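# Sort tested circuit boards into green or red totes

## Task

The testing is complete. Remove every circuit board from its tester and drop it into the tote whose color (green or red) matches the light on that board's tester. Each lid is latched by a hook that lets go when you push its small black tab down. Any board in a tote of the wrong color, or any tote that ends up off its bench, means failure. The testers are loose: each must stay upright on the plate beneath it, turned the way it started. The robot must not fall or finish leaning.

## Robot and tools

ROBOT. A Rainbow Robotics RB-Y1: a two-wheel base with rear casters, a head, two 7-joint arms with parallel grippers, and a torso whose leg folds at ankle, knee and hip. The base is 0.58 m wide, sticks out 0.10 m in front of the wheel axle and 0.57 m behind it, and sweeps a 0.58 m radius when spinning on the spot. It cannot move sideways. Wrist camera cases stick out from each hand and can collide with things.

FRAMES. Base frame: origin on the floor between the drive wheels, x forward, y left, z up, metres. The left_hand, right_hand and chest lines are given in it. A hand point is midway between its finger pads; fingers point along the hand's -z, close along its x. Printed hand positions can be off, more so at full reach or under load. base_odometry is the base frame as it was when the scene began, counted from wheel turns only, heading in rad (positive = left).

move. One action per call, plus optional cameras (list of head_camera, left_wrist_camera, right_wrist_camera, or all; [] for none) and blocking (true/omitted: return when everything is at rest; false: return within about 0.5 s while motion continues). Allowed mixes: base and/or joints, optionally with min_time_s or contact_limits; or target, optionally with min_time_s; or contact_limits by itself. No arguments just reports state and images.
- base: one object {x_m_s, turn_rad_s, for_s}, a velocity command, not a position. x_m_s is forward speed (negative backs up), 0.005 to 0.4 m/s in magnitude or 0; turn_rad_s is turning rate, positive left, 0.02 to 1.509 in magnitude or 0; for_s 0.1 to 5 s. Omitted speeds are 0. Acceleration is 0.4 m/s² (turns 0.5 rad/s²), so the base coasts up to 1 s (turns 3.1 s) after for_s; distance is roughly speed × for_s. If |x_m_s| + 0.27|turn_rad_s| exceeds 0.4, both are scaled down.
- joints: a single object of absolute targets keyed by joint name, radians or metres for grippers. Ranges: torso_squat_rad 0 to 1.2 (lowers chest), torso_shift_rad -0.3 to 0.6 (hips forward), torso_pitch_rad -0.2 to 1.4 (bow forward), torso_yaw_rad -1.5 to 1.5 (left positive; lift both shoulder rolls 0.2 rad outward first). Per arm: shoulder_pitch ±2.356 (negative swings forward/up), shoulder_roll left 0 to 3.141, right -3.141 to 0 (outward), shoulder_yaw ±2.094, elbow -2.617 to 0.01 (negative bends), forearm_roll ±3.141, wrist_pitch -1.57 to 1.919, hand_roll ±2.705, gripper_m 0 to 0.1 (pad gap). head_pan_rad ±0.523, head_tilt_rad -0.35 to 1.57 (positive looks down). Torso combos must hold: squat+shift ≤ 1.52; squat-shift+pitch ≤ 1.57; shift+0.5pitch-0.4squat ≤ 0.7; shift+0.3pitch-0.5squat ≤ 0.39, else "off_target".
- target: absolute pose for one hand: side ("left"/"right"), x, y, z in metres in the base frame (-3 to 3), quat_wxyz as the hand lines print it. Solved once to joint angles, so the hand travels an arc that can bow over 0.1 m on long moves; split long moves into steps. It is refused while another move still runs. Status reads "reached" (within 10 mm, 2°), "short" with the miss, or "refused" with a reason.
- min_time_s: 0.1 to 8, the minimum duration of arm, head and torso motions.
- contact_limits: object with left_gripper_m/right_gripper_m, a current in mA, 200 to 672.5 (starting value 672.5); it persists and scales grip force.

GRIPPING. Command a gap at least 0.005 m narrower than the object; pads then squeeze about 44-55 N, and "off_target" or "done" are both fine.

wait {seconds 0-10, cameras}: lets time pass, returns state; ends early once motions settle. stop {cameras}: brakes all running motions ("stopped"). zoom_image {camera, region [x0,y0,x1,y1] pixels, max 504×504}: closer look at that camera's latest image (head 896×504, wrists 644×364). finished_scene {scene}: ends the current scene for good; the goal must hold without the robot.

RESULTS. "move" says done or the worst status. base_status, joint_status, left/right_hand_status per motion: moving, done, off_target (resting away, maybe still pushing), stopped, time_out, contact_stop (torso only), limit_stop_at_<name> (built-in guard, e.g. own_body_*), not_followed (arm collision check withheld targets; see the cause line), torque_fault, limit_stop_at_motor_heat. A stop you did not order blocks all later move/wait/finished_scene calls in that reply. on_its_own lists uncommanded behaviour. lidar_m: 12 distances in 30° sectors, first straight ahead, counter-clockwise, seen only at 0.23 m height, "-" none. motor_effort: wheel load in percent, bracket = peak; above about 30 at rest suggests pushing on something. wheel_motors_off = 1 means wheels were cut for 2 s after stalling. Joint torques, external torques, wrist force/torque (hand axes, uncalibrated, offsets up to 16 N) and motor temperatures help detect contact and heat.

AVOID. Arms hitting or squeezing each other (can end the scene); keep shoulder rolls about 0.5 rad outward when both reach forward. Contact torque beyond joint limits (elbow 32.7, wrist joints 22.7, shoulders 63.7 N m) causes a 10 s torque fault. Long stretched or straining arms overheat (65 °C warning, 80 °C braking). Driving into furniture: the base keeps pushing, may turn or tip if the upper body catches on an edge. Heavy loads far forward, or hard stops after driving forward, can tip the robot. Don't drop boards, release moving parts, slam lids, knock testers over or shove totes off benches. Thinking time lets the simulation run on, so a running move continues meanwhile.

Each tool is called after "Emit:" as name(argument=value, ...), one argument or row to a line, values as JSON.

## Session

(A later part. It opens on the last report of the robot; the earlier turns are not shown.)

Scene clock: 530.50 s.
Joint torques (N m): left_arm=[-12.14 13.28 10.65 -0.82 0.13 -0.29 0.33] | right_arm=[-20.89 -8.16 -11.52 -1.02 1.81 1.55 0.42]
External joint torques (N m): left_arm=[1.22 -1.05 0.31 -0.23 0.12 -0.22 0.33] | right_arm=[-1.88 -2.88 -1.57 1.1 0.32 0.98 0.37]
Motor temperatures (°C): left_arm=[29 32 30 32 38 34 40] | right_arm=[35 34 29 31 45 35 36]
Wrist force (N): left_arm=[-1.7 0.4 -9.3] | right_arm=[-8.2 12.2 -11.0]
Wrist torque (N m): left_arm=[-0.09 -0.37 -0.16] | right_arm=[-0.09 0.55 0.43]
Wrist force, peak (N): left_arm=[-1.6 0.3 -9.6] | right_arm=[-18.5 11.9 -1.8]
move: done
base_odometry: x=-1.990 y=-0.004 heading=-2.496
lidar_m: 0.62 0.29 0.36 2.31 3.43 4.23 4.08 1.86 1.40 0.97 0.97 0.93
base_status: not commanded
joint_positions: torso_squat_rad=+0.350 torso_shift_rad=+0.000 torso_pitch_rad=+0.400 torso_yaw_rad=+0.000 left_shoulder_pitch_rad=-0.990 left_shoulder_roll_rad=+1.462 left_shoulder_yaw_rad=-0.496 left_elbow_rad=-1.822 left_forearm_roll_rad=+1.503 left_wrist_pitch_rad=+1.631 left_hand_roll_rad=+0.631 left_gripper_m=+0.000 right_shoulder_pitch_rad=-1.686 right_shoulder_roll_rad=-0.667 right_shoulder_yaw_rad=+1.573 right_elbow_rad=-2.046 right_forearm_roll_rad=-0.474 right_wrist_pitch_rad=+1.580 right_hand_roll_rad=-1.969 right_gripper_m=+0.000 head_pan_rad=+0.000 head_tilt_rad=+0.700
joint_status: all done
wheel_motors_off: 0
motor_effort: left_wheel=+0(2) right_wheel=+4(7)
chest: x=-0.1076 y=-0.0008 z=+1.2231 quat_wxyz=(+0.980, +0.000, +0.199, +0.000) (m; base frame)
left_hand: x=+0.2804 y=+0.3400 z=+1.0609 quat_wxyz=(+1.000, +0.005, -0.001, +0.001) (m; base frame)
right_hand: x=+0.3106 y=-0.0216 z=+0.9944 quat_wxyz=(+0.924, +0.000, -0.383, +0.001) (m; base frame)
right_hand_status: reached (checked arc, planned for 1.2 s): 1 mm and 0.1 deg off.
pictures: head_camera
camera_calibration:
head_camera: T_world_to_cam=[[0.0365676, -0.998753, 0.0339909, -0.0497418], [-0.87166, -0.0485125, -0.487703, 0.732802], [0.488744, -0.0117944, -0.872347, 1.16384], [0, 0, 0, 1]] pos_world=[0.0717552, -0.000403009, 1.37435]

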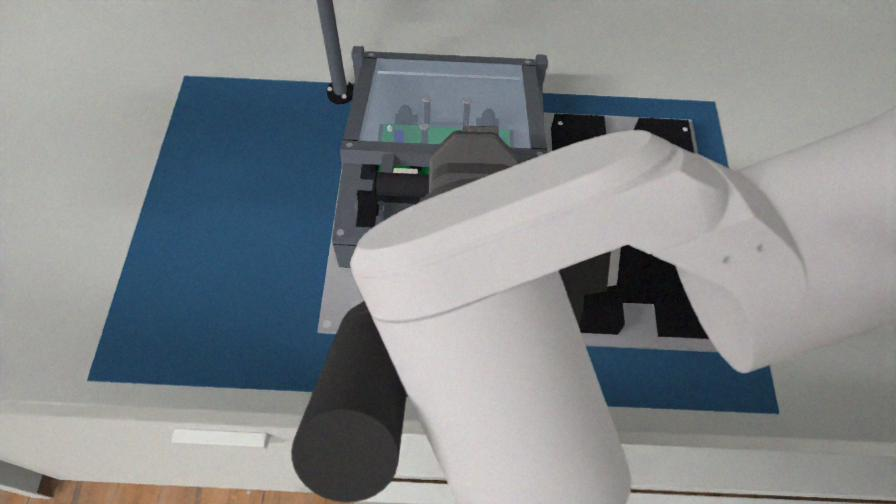

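Lifting works.

Emit:
move(
  target={"side":"right","x":0.341,"y":-0.022,"z":1.045,"quat_wxyz":[0.924,0,-0.383,0]},
  min_time_s=1.2,
  cameras=[],
)

Emit:
move(
  target={"side":"right","x":0.391,"y":-0.022,"z":1.095,"quat_wxyz":[0.924,0,-0.383,0]},
  min_time_s=1.2,
  cameras=[],
)

Emit:
move(
  target={"side":"right","x":0.451,"y":-0.022,"z":1.122,"quat_wxyz":[0.924,0,-0.383,0]},
  min_time_s=1.2,
  cameras=[],
)

Emit:
move(
  target={"side":"right","x":0.525,"y":-0.022,"z":1.12,"quat_wxyz":[0.924,0,-0.383,0]},
  min_time_s=1.8,
  cameras=["head_camera"],
)

Emit:
move(
  target={"side":"right","x":0.475,"y":-0.022,"z":1.125,"quat_wxyz":[0.924,0,-0.383,0]},
  min_time_s=1,
  cameras=["head_camera"],
)

Emit:
move(
  target={"side":"right","x":0.31,"y":-0.06,"z":1.16,"quat_wxyz":[1,0,0,0]},
  min_time_s=1.2,
  cameras=["head_camera","right_wrist_camera"],
)

Scene clock: 541.10 s.
Joint torques (N m): left_arm=[-12.36 13.15 10.71 -0.77 0.13 -0.24 0.28] | right_arm=[-21.24 -8.7 -11.76 1.09 1.99 0.6 0.38]
External joint torques (N m): left_arm=[0.99 -1.18 0.36 -0.19 0.12 -0.17 0.28] | right_arm=[-1.19 -2.61 -1.18 2.07 0.44 0.18 0.34]
Motor temperatures (°C): left_arm=[29 32 30 32 38 34 40] | right_arm=[35 34 29 31 45 35 36]
Wrist force (N): left_arm=[-1.9 0.3 -9.0] | right_arm=[-6.8 11.3 -10.4]
Wrist torque (N m): left_arm=[-0.08 -0.39 -0.17] | right_arm=[-0.11 0.54 0.43]
Wrist force, peak (N): left_arm=[-1.9 0.3 -9.6] | right_arm=[-7.9 12.5 -12.4]
move: done
base_odometry: x=-1.990 y=-0.004 heading=-2.496
lidar_m: 0.62 0.29 0.36 2.31 3.44 4.24 4.08 1.86 1.39 0.96 0.98 0.93
base_status: not commanded
joint_positions: torso_squat_rad=+0.350 torso_shift_rad=+0.000 torso_pitch_rad=+0.400 torso_yaw_rad=+0.000 left_shoulder_pitch_rad=-0.990 left_shoulder_roll_rad=+1.462 left_shoulder_yaw_rad=-0.496 left_elbow_rad=-1.822 left_forearm_roll_rad=+1.503 left_wrist_pitch_rad=+1.631 left_hand_roll_rad=+0.631 left_gripper_m=+0.000 right_shoulder_pitch_rad=-1.777 right_shoulder_roll_rad=-0.735 right_shoulder_yaw_rad=+1.472 right_elbow_rad=-2.026 right_forearm_roll_rad=-0.613 right_wrist_pitch_rad=+1.549 right_hand_roll_rad=-1.859 right_gripper_m=+0.000 head_pan_rad=+0.000 head_tilt_rad=+0.700
joint_status: all done
wheel_motors_off: 0
motor_effort: left_wheel=-1(1) right_wheel=+3(6)
chest: x=-0.1076 y=-0.0008 z=+1.2231 quat_wxyz=(+0.980, +0.000, +0.199, +0.000) (m; base frame)
left_hand: x=+0.2804 y=+0.3400 z=+1.0609 quat_wxyz=(+1.000, +0.005, -0.001, +0.001) (m; base frame)
right_hand: x=+0.3405 y=-0.0217 z=+1.0446 quat_wxyz=(+0.924, +0.000, -0.383, +0.000) (m; base frame)
right_hand_status: reached (checked arc, planned for 1.2 s): 1 mm and 0.1 deg off.
pictures: none
No camera images: "cameras" was empty.

Scene clock: 542.63 s.
Joint torques (N m): left_arm=[-12.09 13.27 10.69 -0.82 0.14 -0.26 0.35] | right_arm=[-23.28 -8.65 -12.94 1.83 2.3 -0.04 0.31]
External joint torques (N m): left_arm=[1.27 -1.06 0.35 -0.23 0.13 -0.19 0.35] | right_arm=[-1.62 -1.72 -1.78 1.63 0.7 -0.2 0.27]
Motor temperatures (°C): left_arm=[29 32 30 32 38 34 40] | right_arm=[35 34 29 31 45 35 36]
Wrist force (N): left_arm=[-1.8 0.4 -9.2] | right_arm=[-7.5 10.4 -11.8]
Wrist torque (N m): left_arm=[-0.08 -0.38 -0.16] | right_arm=[-0.11 0.69 0.46]
Wrist force, peak (N): left_arm=[-1.6 0.3 -9.6] | right_arm=[-8.5 11.7 -12.3]
move: done
base_odometry: x=-1.990 y=-0.004 heading=-2.496
lidar_m: 0.61 0.30 0.35 2.32 3.43 4.23 4.09 1.86 1.39 0.95 0.97 0.92
base_status: not commanded
joint_positions: torso_squat_rad=+0.350 torso_shift_rad=+0.000 torso_pitch_rad=+0.400 torso_yaw_rad=+0.000 left_shoulder_pitch_rad=-0.990 left_shoulder_roll_rad=+1.462 left_shoulder_yaw_rad=-0.496 left_elbow_rad=-1.822 left_forearm_roll_rad=+1.503 left_wrist_pitch_rad=+1.631 left_hand_roll_rad=+0.631 left_gripper_m=+0.000 right_shoulder_pitch_rad=-1.864 right_shoulder_roll_rad=-0.780 right_shoulder_yaw_rad=+1.381 right_elbow_rad=-1.878 right_forearm_roll_rad=-0.750 right_wrist_pitch_rad=+1.461 right_hand_roll_rad=-1.680 right_gripper_m=+0.000 head_pan_rad=+0.000 head_tilt_rad=+0.700
joint_status: all done
wheel_motors_off: 0
motor_effort: left_wheel=+1(2) right_wheel=+4(6)
chest: x=-0.1076 y=-0.0008 z=+1.2231 quat_wxyz=(+0.980, +0.000, +0.199, +0.000) (m; base frame)
left_hand: x=+0.2804 y=+0.3400 z=+1.0609 quat_wxyz=(+1.000, +0.005, -0.001, +0.001) (m; base frame)
right_hand: x=+0.3902 y=-0.0220 z=+1.0947 quat_wxyz=(+0.924, +0.001, -0.383, +0.000) (m; base frame)
right_hand_status: reached (checked arc, planned for 1.2 s): 1 mm and 0.1 deg off.
pictures: none
No camera images: "cameras" was empty.

Scene clock: 544.17 s.
Joint torques (N m): left_arm=[-12.28 13.19 10.86 -0.78 0.12 -0.26 0.32] | right_arm=[-23.63 -5.83 -11.72 1.81 1.53 -0.34 0.36]
External joint torques (N m): left_arm=[1.08 -1.14 0.51 -0.19 0.12 -0.2 0.32] | right_arm=[0.18 1.9 -0.56 1.15 -0.05 -0.19 0.32]
Motor temperatures (°C): left_arm=[29 32 30 32 38 34 40] | right_arm=[35 34 29 31 45 35 36]
Wrist force (N): left_arm=[-1.7 0.3 -9.5] | right_arm=[-3.5 11.1 -10.0]
Wrist torque (N m): left_arm=[-0.09 -0.37 -0.17] | right_arm=[-0.13 0.61 0.47]
Wrist force, peak (N): left_arm=[-1.7 0.5 -9.9] | right_arm=[-6.6 12.6 -9.2]
move: done
base_odometry: x=-1.990 y=-0.004 heading=-2.496
lidar_m: 0.62 0.30 0.35 2.32 3.44 4.23 4.09 1.85 1.40 0.96 0.98 0.94
base_status: not commanded
joint_positions: torso_squat_rad=+0.350 torso_shift_rad=+0.000 torso_pitch_rad=+0.400 torso_yaw_rad=+0.000 left_shoulder_pitch_rad=-0.990 left_shoulder_roll_rad=+1.462 left_shoulder_yaw_rad=-0.496 left_elbow_rad=-1.822 left_forearm_roll_rad=+1.503 left_wrist_pitch_rad=+1.631 left_hand_roll_rad=+0.631 left_gripper_m=+0.000 right_shoulder_pitch_rad=-1.906 right_shoulder_roll_rad=-0.747 right_shoulder_yaw_rad=+1.331 right_elbow_rad=-1.601 right_forearm_roll_rad=-0.829 right_wrist_pitch_rad=+1.340 right_hand_roll_rad=-1.466 right_gripper_m=+0.000 head_pan_rad=+0.000 head_tilt_rad=+0.700
joint_status: all done
wheel_motors_off: 0
motor_effort: left_wheel=+0(2) right_wheel=+4(6)
chest: x=-0.1076 y=-0.0008 z=+1.2231 quat_wxyz=(+0.980, +0.000, +0.199, +0.000) (m; base frame)
left_hand: x=+0.2804 y=+0.3400 z=+1.0609 quat_wxyz=(+1.000, +0.005, -0.001, +0.001) (m; base frame)
right_hand: x=+0.4510 y=-0.0222 z=+1.1220 quat_wxyz=(+0.924, +0.000, -0.383, +0.000) (m; base frame)
right_hand_status: reached (checked arc, planned for 1.2 s): 0 mm and 0.0 deg off.
pictures: none
No camera images: "cameras" was empty.

Scene clock: 546.30 s.
Joint torques (N m): left_arm=[-12.15 13.1 10.82 -0.66 0.17 -0.23 0.28] | right_arm=[-23.81 -3 -9.81 0.45 0.47 -2.44 0.19]
External joint torques (N m): left_arm=[1.21 -1.23 0.47 -0.07 0.17 -0.17 0.28] | right_arm=[2.74 5.57 -0.29 0.02 -0.96 -1.91 0.15]
Motor temperatures (°C): left_arm=[29 32 30 32 38 34 40] | right_arm=[35 34 29 31 45 35 36]
Wrist force (N): left_arm=[-1.7 0.4 -9.1] | right_arm=[-3.5 4.0 -1.7]
Wrist torque (N m): left_arm=[-0.09 -0.36 -0.18] | right_arm=[-0.23 0.57 0.46]
Wrist force, peak (N): left_arm=[-1.9 0.5 -9.7] | right_arm=[-7.0 15.0 -3.5]
move: done
base_odometry: x=-1.990 y=-0.004 heading=-2.496
lidar_m: 0.62 0.29 0.35 2.32 3.45 4.24 4.08 1.86 1.40 0.96 0.97 0.93
base_status: not commanded
joint_positions: torso_squat_rad=+0.350 torso_shift_rad=+0.000 torso_pitch_rad=+0.399 torso_yaw_rad=+0.000 left_shoulder_pitch_rad=-0.990 left_shoulder_roll_rad=+1.462 left_shoulder_yaw_rad=-0.496 left_elbow_rad=-1.822 left_forearm_roll_rad=+1.503 left_wrist_pitch_rad=+1.631 left_hand_roll_rad=+0.631 left_gripper_m=+0.000 right_shoulder_pitch_rad=-1.911 right_shoulder_roll_rad=-0.603 right_shoulder_yaw_rad=+1.302 right_elbow_rad=-1.148 right_forearm_roll_rad=-0.874 right_wrist_pitch_rad=+1.150 right_hand_roll_rad=-1.203 right_gripper_m=+0.000 head_pan_rad=+0.000 head_tilt_rad=+0.700
joint_status: all done
wheel_motors_off: 0
motor_effort: left_wheel=+0(2) right_wheel=+6(6)
chest: x=-0.1078 y=-0.0008 z=+1.2231 quat_wxyz=(+0.980, +0.001, +0.198, +0.000) (m; base frame)
left_hand: x=+0.2803 y=+0.3399 z=+1.0611 quat_wxyz=(+1.000, +0.005, -0.001, +0.001) (m; base frame)
right_hand: x=+0.5247 y=-0.0230 z=+1.1207 quat_wxyz=(+0.923, +0.000, -0.385, -0.001) (m; base frame)
right_hand_status: reached (checked arc, planned for 1.8 s): 1 mm and 0.2 deg off.
pictures: head_camera
camera_calibration:
head_camera: T_world_to_cam=[[0.0364873, -0.998758, 0.0339424, -0.0497305], [-0.871527, -0.048422, -0.48795, 0.732997], [0.488988, -0.0117777, -0.872211, 1.1638], [0, 0, 0, 1]] pos_world=[0.0715598, -0.000468679, 1.37443]

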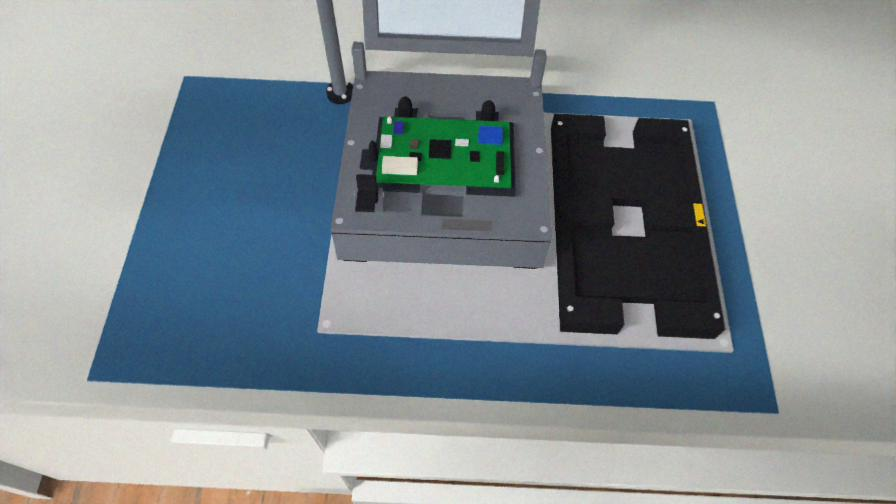

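Scene clock: 547.67 s.
Joint torques (N m): left_arm=[-12.24 13.42 10.86 -0.76 0.16 -0.18 0.31] | right_arm=[-21.88 -8.16 -9.23 0.13 1.38 -0.21 -0.11]
External joint torques (N m): left_arm=[1.12 -0.91 0.51 -0.18 0.15 -0.12 0.31] | right_arm=[2.88 -0.12 1.61 -0.5 -0.16 0.07 -0.16]
Motor temperatures (°C): left_arm=[29 32 30 32 38 34 40] | right_arm=[35 34 29 31 45 35 36]
Wrist force (N): left_arm=[-1.6 0.5 -9.1] | right_arm=[-2.4 10.8 -11.4]
Wrist torque (N m): left_arm=[-0.10 -0.35 -0.17] | right_arm=[-0.05 0.59 0.49]
Wrist force, peak (N): left_arm=[-1.7 0.3 -9.7] | right_arm=[-5.0 17.1 -2.7]
move: done
base_odometry: x=-1.990 y=-0.004 heading=-2.496
lidar_m: 0.61 0.30 0.36 2.32 3.43 4.24 4.08 1.86 1.40 0.97 0.99 0.93
base_status: not commanded
joint_positions: torso_squat_rad=+0.350 torso_shift_rad=+0.000 torso_pitch_rad=+0.400 torso_yaw_rad=+0.000 left_shoulder_pitch_rad=-0.990 left_shoulder_roll_rad=+1.462 left_shoulder_yaw_rad=-0.496 left_elbow_rad=-1.822 left_forearm_roll_rad=+1.503 left_wrist_pitch_rad=+1.631 left_hand_roll_rad=+0.631 left_gripper_m=+0.000 right_shoulder_pitch_rad=-1.912 right_shoulder_roll_rad=-0.707 right_shoulder_yaw_rad=+1.317 right_elbow_rad=-1.459 right_forearm_roll_rad=-0.853 right_wrist_pitch_rad=+1.287 right_hand_roll_rad=-1.374 right_gripper_m=+0.000 head_pan_rad=+0.000 head_tilt_rad=+0.700
joint_status: all done
wheel_motors_off: 0
motor_effort: left_wheel=-2(3) right_wheel=+2(5)
chest: x=-0.1076 y=-0.0007 z=+1.2231 quat_wxyz=(+0.980, +0.000, +0.199, +0.000) (m; base frame)
left_hand: x=+0.2804 y=+0.3400 z=+1.0610 quat_wxyz=(+1.000, +0.005, -0.001, +0.001) (m; base frame)
right_hand: x=+0.4756 y=-0.0215 z=+1.1249 quat_wxyz=(+0.925, -0.001, -0.380, +0.000) (m; base frame)
right_hand_status: reached (checked arc, planned for 1.0 s): 1 mm and 0.3 deg off.
pictures: head_camera
camera_calibration:
head_camera: T_world_to_cam=[[0.0365832, -0.998752, 0.0339882, -0.0497299], [-0.87165, -0.048525, -0.487721, 0.732837], [0.488762, -0.0117835, -0.872338, 1.16382], [0, 0, 0, 1]] pos_world=[0.0717642, -0.00039296, 1.37436]

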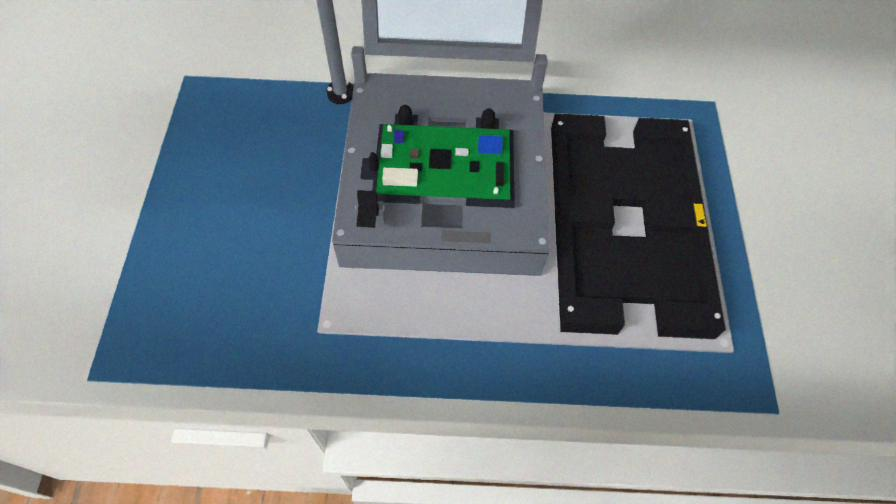

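Scene clock: 549.20 s.
Joint torques (N m): left_arm=[-12.19 13.15 10.88 -0.74 0.12 -0.26 0.37] | right_arm=[-21.15 -7.59 -10.04 0.43 0.04 -0.23 0.1]
External joint torques (N m): left_arm=[1.17 -1.18 0.53 -0.15 0.12 -0.19 0.37] | right_arm=[1.43 -0.11 0.34 -0.43 -0.2 -0.22 0.1]
Motor temperatures (°C): left_arm=[29 32 30 32 38 34 40] | right_arm=[35 34 29 31 45 35 36]
Wrist force (N): left_arm=[-1.8 0.5 -9.2] | right_arm=[2.3 10.5 -13.7]
Wrist torque (N m): left_arm=[-0.11 -0.36 -0.16] | right_arm=[-0.02 0.87 0.53]
Wrist force, peak (N): left_arm=[-1.8 0.3 -9.7] | right_arm=[1.9 10.9 -13.6]
move: done
base_odometry: x=-1.990 y=-0.004 heading=-2.496
lidar_m: 0.61 0.29 0.36 2.32 3.43 4.23 4.08 1.86 1.40 0.97 0.98 0.94
base_status: not commanded
joint_positions: torso_squat_rad=+0.350 torso_shift_rad=+0.000 torso_pitch_rad=+0.400 torso_yaw_rad=+0.000 left_shoulder_pitch_rad=-0.990 left_shoulder_roll_rad=+1.462 left_shoulder_yaw_rad=-0.496 left_elbow_rad=-1.822 left_forearm_roll_rad=+1.503 left_wrist_pitch_rad=+1.631 left_hand_roll_rad=+0.631 left_gripper_m=+0.000 right_shoulder_pitch_rad=-1.977 right_shoulder_roll_rad=-0.849 right_shoulder_yaw_rad=+1.100 right_elbow_rad=-1.522 right_forearm_roll_rad=-1.699 right_wrist_pitch_rad=+1.752 right_hand_roll_rad=-1.203 right_gripper_m=+0.000 head_pan_rad=+0.000 head_tilt_rad=+0.700
joint_status: all done
wheel_motors_off: 0
motor_effort: left_wheel=-1(3) right_wheel=+2(4)
chest: x=-0.1076 y=-0.0007 z=+1.2231 quat_wxyz=(+0.980, +0.000, +0.199, +0.000) (m; base frame)
left_hand: x=+0.2804 y=+0.3400 z=+1.0609 quat_wxyz=(+1.000, +0.005, -0.001, +0.001) (m; base frame)
right_hand: x=+0.3099 y=-0.0594 z=+1.1606 quat_wxyz=(+1.000, +0.002, -0.002, +0.001) (m; base frame)
right_hand_status: reached (checked arc, planned for 1.2 s): 1 mm and 0.3 deg off.
pictures: head_camera, right_wrist_camera
camera_calibration:
head_camera: T_world_to_cam=[[0.0365869, -0.998752, 0.0339872, -0.0497279], [-0.87167, -0.0485273, -0.487685, 0.732808], [0.488726, -0.0117827, -0.872358, 1.16383], [0, 0, 0, 1]] pos_world=[0.0717903, -0.000391662, 1.37435]
right_wrist_camera: T_world_to_cam=[[-0.999602, 0.0187833, -0.0210633, 0.337841], [0.00738441, 0.894422, 0.447163, -0.434956], [0.0272386, 0.446829, -0.894205, 1.12763], [0, 0, 0, 1]] pos_world=[0.310203, -0.121167, 1.20994]

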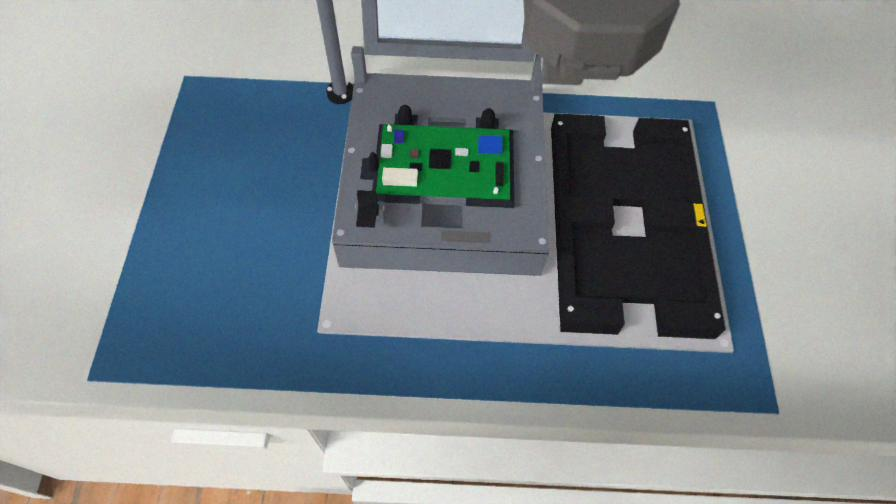

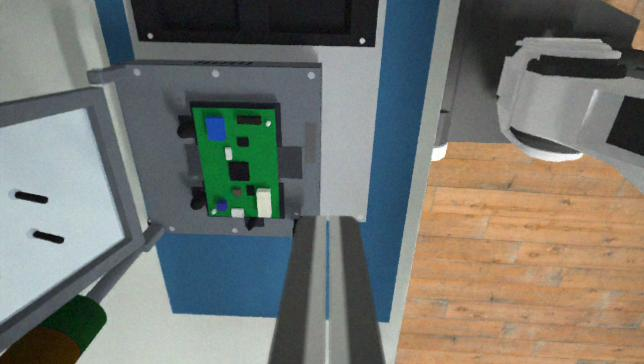

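Emit:
move(
  base={"x_m_s":0.15,"for_s":0.5},
  joints={"right_gripper_m":0.1},
  cameras=[],
)

Emit:
move(
  target={"side":"right","x":0.345,"y":0.0,"z":1.04,"quat_wxyz":[1,0,0,0]},
  min_time_s=1.2,
  cameras=["right_wrist_camera"],
)

Emit:
move(
  target={"side":"right","x":0.329,"y":-0.003,"z":0.98,"quat_wxyz":[1,0,0,0]},
  min_time_s=1.2,
  cameras=["right_wrist_camera","head_camera"],
)

Scene clock: 559.47 s.
Joint torques (N m): left_arm=[-12.34 13.15 10.71 -0.75 0.19 -0.15 0.37] | right_arm=[-20.93 -7.38 -10.04 0.73 0.2 -0.22 0.21]
External joint torques (N m): left_arm=[1.02 -1.18 0.36 -0.16 0.19 -0.08 0.37] | right_arm=[1.66 0.1 0.33 -0.13 -0.04 -0.21 0.21]
Motor temperatures (°C): left_arm=[29 32 30 32 38 34 40] | right_arm=[36 34 29 31 45 35 36]
Wrist force (N): left_arm=[-1.7 0.4 -9.3] | right_arm=[2.1 10.7 -13.3]
Wrist torque (N m): left_arm=[-0.08 -0.35 -0.17] | right_arm=[-0.03 0.84 0.52]
Wrist force, peak (N): left_arm=[-1.6 0.4 -9.7] | right_arm=[2.2 11.0 -13.9]
move: done
base_odometry: x=-2.050 y=-0.049 heading=-2.496
lidar_m: 0.61 0.23 0.24 0.69 3.44 4.31 4.16 1.87 1.41 0.96 1.00 0.85
base_status: done (sent for 0.5 of 0.5 s)
joint_positions: torso_squat_rad=+0.350 torso_shift_rad=+0.000 torso_pitch_rad=+0.400 torso_yaw_rad=+0.000 left_shoulder_pitch_rad=-0.990 left_shoulder_roll_rad=+1.462 left_shoulder_yaw_rad=-0.496 left_elbow_rad=-1.822 left_forearm_roll_rad=+1.503 left_wrist_pitch_rad=+1.631 left_hand_roll_rad=+0.631 left_gripper_m=+0.000 right_shoulder_pitch_rad=-1.977 right_shoulder_roll_rad=-0.849 right_shoulder_yaw_rad=+1.100 right_elbow_rad=-1.522 right_forearm_roll_rad=-1.699 right_wrist_pitch_rad=+1.752 right_hand_roll_rad=-1.203 right_gripper_m=+0.099 head_pan_rad=+0.000 head_tilt_rad=+0.700
joint_status: all done
wheel_motors_off: 0
motor_effort: left_wheel=-3(20) right_wheel=-1(23)
chest: x=-0.1076 y=-0.0007 z=+1.2231 quat_wxyz=(+0.980, +0.000, +0.199, +0.000) (m; base frame)
left_hand: x=+0.2804 y=+0.3400 z=+1.0609 quat_wxyz=(+1.000, +0.005, -0.001, +0.001) (m; base frame)
right_hand: x=+0.3099 y=-0.0594 z=+1.1606 quat_wxyz=(+1.000, +0.002, -0.002, +0.001) (m; base frame)
pictures: none
No camera images: "cameras" was empty.

Scene clock: 561.00 s.
Joint torques (N m): left_arm=[-12.3 13.13 10.72 -0.71 0.15 -0.17 0.41] | right_arm=[-22.55 -6.07 -8.24 0.32 0.3 -0.18 0.25]
External joint torques (N m): left_arm=[1.06 -1.2 0.37 -0.12 0.15 -0.1 0.41] | right_arm=[2.29 1.6 1.23 0.81 0.06 -0.17 0.24]
Motor temperatures (°C): left_arm=[29 32 30 32 38 34 40] | right_arm=[36 34 29 31 45 35 36]
Wrist force (N): left_arm=[-1.9 0.2 -9.1] | right_arm=[2.0 10.7 -12.9]
Wrist torque (N m): left_arm=[-0.08 -0.39 -0.17] | right_arm=[-0.04 0.84 0.53]
Wrist force, peak (N): left_arm=[-1.7 0.2 -9.7] | right_arm=[2.2 11.1 -13.9]
move: done
base_odometry: x=-2.050 y=-0.049 heading=-2.496
lidar_m: 0.62 0.24 0.25 0.69 3.43 4.32 4.16 1.86 1.40 0.94 1.00 0.86
base_status: not commanded
joint_positions: torso_squat_rad=+0.350 torso_shift_rad=+0.000 torso_pitch_rad=+0.400 torso_yaw_rad=+0.000 left_shoulder_pitch_rad=-0.990 left_shoulder_roll_rad=+1.462 left_shoulder_yaw_rad=-0.496 left_elbow_rad=-1.822 left_forearm_roll_rad=+1.503 left_wrist_pitch_rad=+1.631 left_hand_roll_rad=+0.631 left_gripper_m=+0.000 right_shoulder_pitch_rad=-1.860 right_shoulder_roll_rad=-0.544 right_shoulder_yaw_rad=+1.232 right_elbow_rad=-1.184 right_forearm_roll_rad=-1.512 right_wrist_pitch_rad=+1.544 right_hand_roll_rad=-1.098 right_gripper_m=+0.099 head_pan_rad=+0.000 head_tilt_rad=+0.700
joint_status: all done
wheel_motors_off: 0
motor_effort: left_wheel=-4(5) right_wheel=+1(3)
chest: x=-0.1076 y=-0.0007 z=+1.2231 quat_wxyz=(+0.980, +0.000, +0.199, +0.000) (m; base frame)
left_hand: x=+0.2804 y=+0.3400 z=+1.0609 quat_wxyz=(+1.000, +0.005, -0.001, +0.001) (m; base frame)
right_hand: x=+0.3450 y=+0.0000 z=+1.0403 quat_wxyz=(+1.000, +0.000, -0.001, +0.000) (m; base frame)
right_hand_status: reached (checked arc, planned for 1.2 s): 0 mm and 0.1 deg off.
pictures: right_wrist_camera
camera_calibration:
right_wrist_camera: T_world_to_cam=[[-0.999623, 0.0205064, -0.0182355, 0.366342], [0.010258, 0.895577, 0.444788, -0.433049], [0.0254523, 0.444433, -0.89545, 0.994489], [0, 0, 0, 1]] pos_world=[0.345334, -0.0616674, 1.08981]

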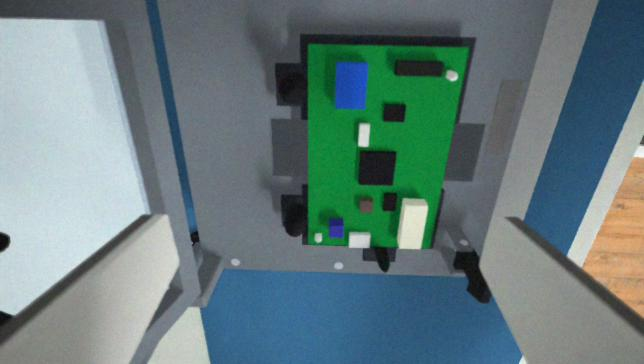

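Scene clock: 562.53 s.
Joint torques (N m): left_arm=[-12.13 13.3 10.72 -0.72 0.1 -0.19 0.33] | right_arm=[-20.81 -4.75 -8.33 -1.18 0.28 -0.24 -0.32]
External joint torques (N m): left_arm=[1.23 -1.03 0.38 -0.14 0.09 -0.13 0.33] | right_arm=[3.35 2.21 1.32 -0.2 0.05 -0.23 -0.32]
Motor temperatures (°C): left_arm=[29 32 30 32 38 34 40] | right_arm=[36 34 29 31 45 35 36]
Wrist force (N): left_arm=[-1.7 0.6 -9.5] | right_arm=[1.8 10.9 -13.0]
Wrist torque (N m): left_arm=[-0.13 -0.38 -0.17] | right_arm=[-0.06 0.82 0.52]
Wrist force, peak (N): left_arm=[-1.6 0.1 -9.7] | right_arm=[1.9 11.1 -13.6]
move: done
base_odometry: x=-2.050 y=-0.049 heading=-2.496
lidar_m: 0.62 0.24 0.24 0.69 3.44 4.31 4.15 1.86 1.40 0.95 1.00 0.85
base_status: not commanded
joint_positions: torso_squat_rad=+0.350 torso_shift_rad=+0.000 torso_pitch_rad=+0.400 torso_yaw_rad=+0.000 left_shoulder_pitch_rad=-0.990 left_shoulder_roll_rad=+1.462 left_shoulder_yaw_rad=-0.496 left_elbow_rad=-1.822 left_forearm_roll_rad=+1.503 left_wrist_pitch_rad=+1.631 left_hand_roll_rad=+0.631 left_gripper_m=+0.000 right_shoulder_pitch_rad=-1.751 right_shoulder_roll_rad=-0.537 right_shoulder_yaw_rad=+1.290 right_elbow_rad=-1.250 right_forearm_roll_rad=-1.438 right_wrist_pitch_rad=+1.440 right_hand_roll_rad=-1.149 right_gripper_m=+0.099 head_pan_rad=+0.000 head_tilt_rad=+0.700
joint_status: all done
wheel_motors_off: 0
motor_effort: left_wheel=-4(5) right_wheel=+1(2)
chest: x=-0.1076 y=-0.0007 z=+1.2231 quat_wxyz=(+0.980, +0.000, +0.199, +0.000) (m; base frame)
left_hand: x=+0.2804 y=+0.3400 z=+1.0609 quat_wxyz=(+1.000, +0.005, -0.001, +0.001) (m; base frame)
right_hand: x=+0.3291 y=-0.0033 z=+0.9806 quat_wxyz=(+1.000, +0.000, -0.001, +0.000) (m; base frame)
right_hand_status: reached (checked arc, planned for 1.2 s): 1 mm and 0.1 deg off.
pictures: head_camera, right_wrist_camera
camera_calibration:
head_camera: T_world_to_cam=[[0.0365872, -0.998752, 0.0339866, -0.0497276], [-0.871677, -0.0485271, -0.487672, 0.732797], [0.488712, -0.0117828, -0.872365, 1.16383], [0, 0, 0, 1]] pos_world=[0.0718021, -0.000391723, 1.37434]
right_wrist_camera: T_world_to_cam=[[-0.999629, 0.0203798, -0.0180879, 0.349271], [0.0102248, 0.895834, 0.444272, -0.402899], [0.0252579, 0.443922, -0.895709, 0.943213], [0, 0, 0, 1]] pos_world=[0.329438, -0.0649005, 1.03016]

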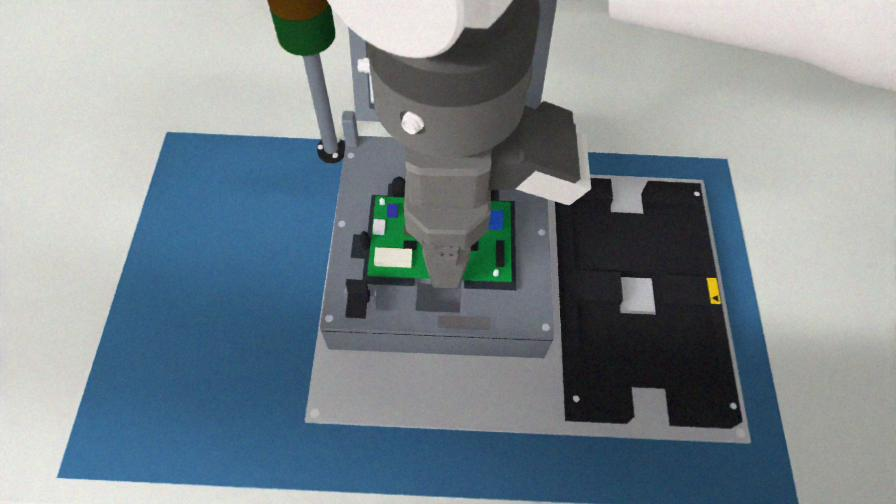

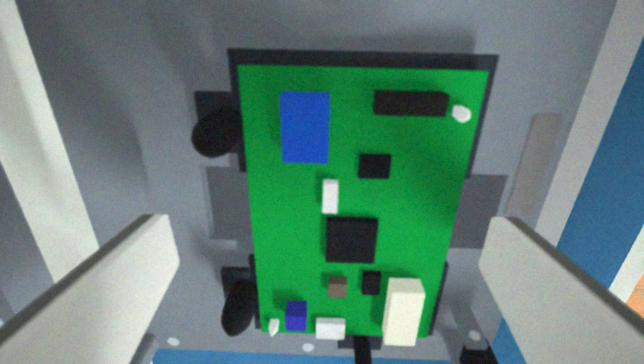

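Emit:
move(
  target={"side":"right","x":0.321,"y":-0.003,"z":0.955,"quat_wxyz":[1,0,0,0]},
  min_time_s=1,
  cameras=["right_wrist_camera"],
)

Scene clock: 582.73 s.
Joint torques (N m): left_arm=[-12.06 13.1 10.61 -0.63 0.1 -0.21 0.29] | right_arm=[-20.51 -4.06 -8.11 -1.58 0.33 -0.33 -0.37]
External joint torques (N m): left_arm=[1.3 -1.23 0.26 -0.05 0.1 -0.15 0.29] | right_arm=[3.31 2.54 1.47 -0.39 0.09 -0.33 -0.37]
Motor temperatures (°C): left_arm=[29 32 30 32 38 34 40] | right_arm=[36 34 29 31 45 35 36]
Wrist force (N): left_arm=[-1.7 0.4 -9.3] | right_arm=[2.1 11.0 -13.1]
Wrist torque (N m): left_arm=[-0.09 -0.36 -0.15] | right_arm=[-0.08 0.85 0.53]
Wrist force, peak (N): left_arm=[-1.6 0.5 -9.8] | right_arm=[2.0 11.0 -13.7]
move: done
base_odometry: x=-2.050 y=-0.049 heading=-2.496
lidar_m: 0.61 0.23 0.25 0.70 3.43 4.31 4.15 1.87 1.40 0.95 1.01 0.85
base_status: not commanded
joint_positions: torso_squat_rad=+0.350 torso_shift_rad=+0.000 torso_pitch_rad=+0.400 torso_yaw_rad=+0.000 left_shoulder_pitch_rad=-0.990 left_shoulder_roll_rad=+1.462 left_shoulder_yaw_rad=-0.496 left_elbow_rad=-1.822 left_forearm_roll_rad=+1.503 left_wrist_pitch_rad=+1.631 left_hand_roll_rad=+0.631 left_gripper_m=+0.000 right_shoulder_pitch_rad=-1.708 right_shoulder_roll_rad=-0.523 right_shoulder_yaw_rad=+1.317 right_elbow_rad=-1.260 right_forearm_roll_rad=-1.404 right_wrist_pitch_rad=+1.396 right_hand_roll_rad=-1.168 right_gripper_m=+0.099 head_pan_rad=+0.000 head_tilt_rad=+0.700
joint_status: all done
wheel_motors_off: 0
motor_effort: left_wheel=-3(5) right_wheel=+0(2)
chest: x=-0.1076 y=-0.0007 z=+1.2231 quat_wxyz=(+0.980, +0.000, +0.199, +0.000) (m; base frame)
left_hand: x=+0.2804 y=+0.3400 z=+1.0609 quat_wxyz=(+1.000, +0.005, -0.001, +0.001) (m; base frame)
right_hand: x=+0.3214 y=-0.0031 z=+0.9554 quat_wxyz=(+1.000, +0.000, +0.000, +0.000) (m; base frame)
right_hand_status: reached (checked arc, planned for 1.0 s): 1 mm and 0.1 deg off.
pictures: right_wrist_camera
camera_calibration:
right_wrist_camera: T_world_to_cam=[[-0.999627, 0.0206569, -0.0178409, 0.340822], [0.0105798, 0.895776, 0.44438, -0.392033], [0.0251609, 0.444025, -0.895661, 0.920725], [0, 0, 0, 1]] pos_world=[0.321676, -0.0646915, 1.00495]

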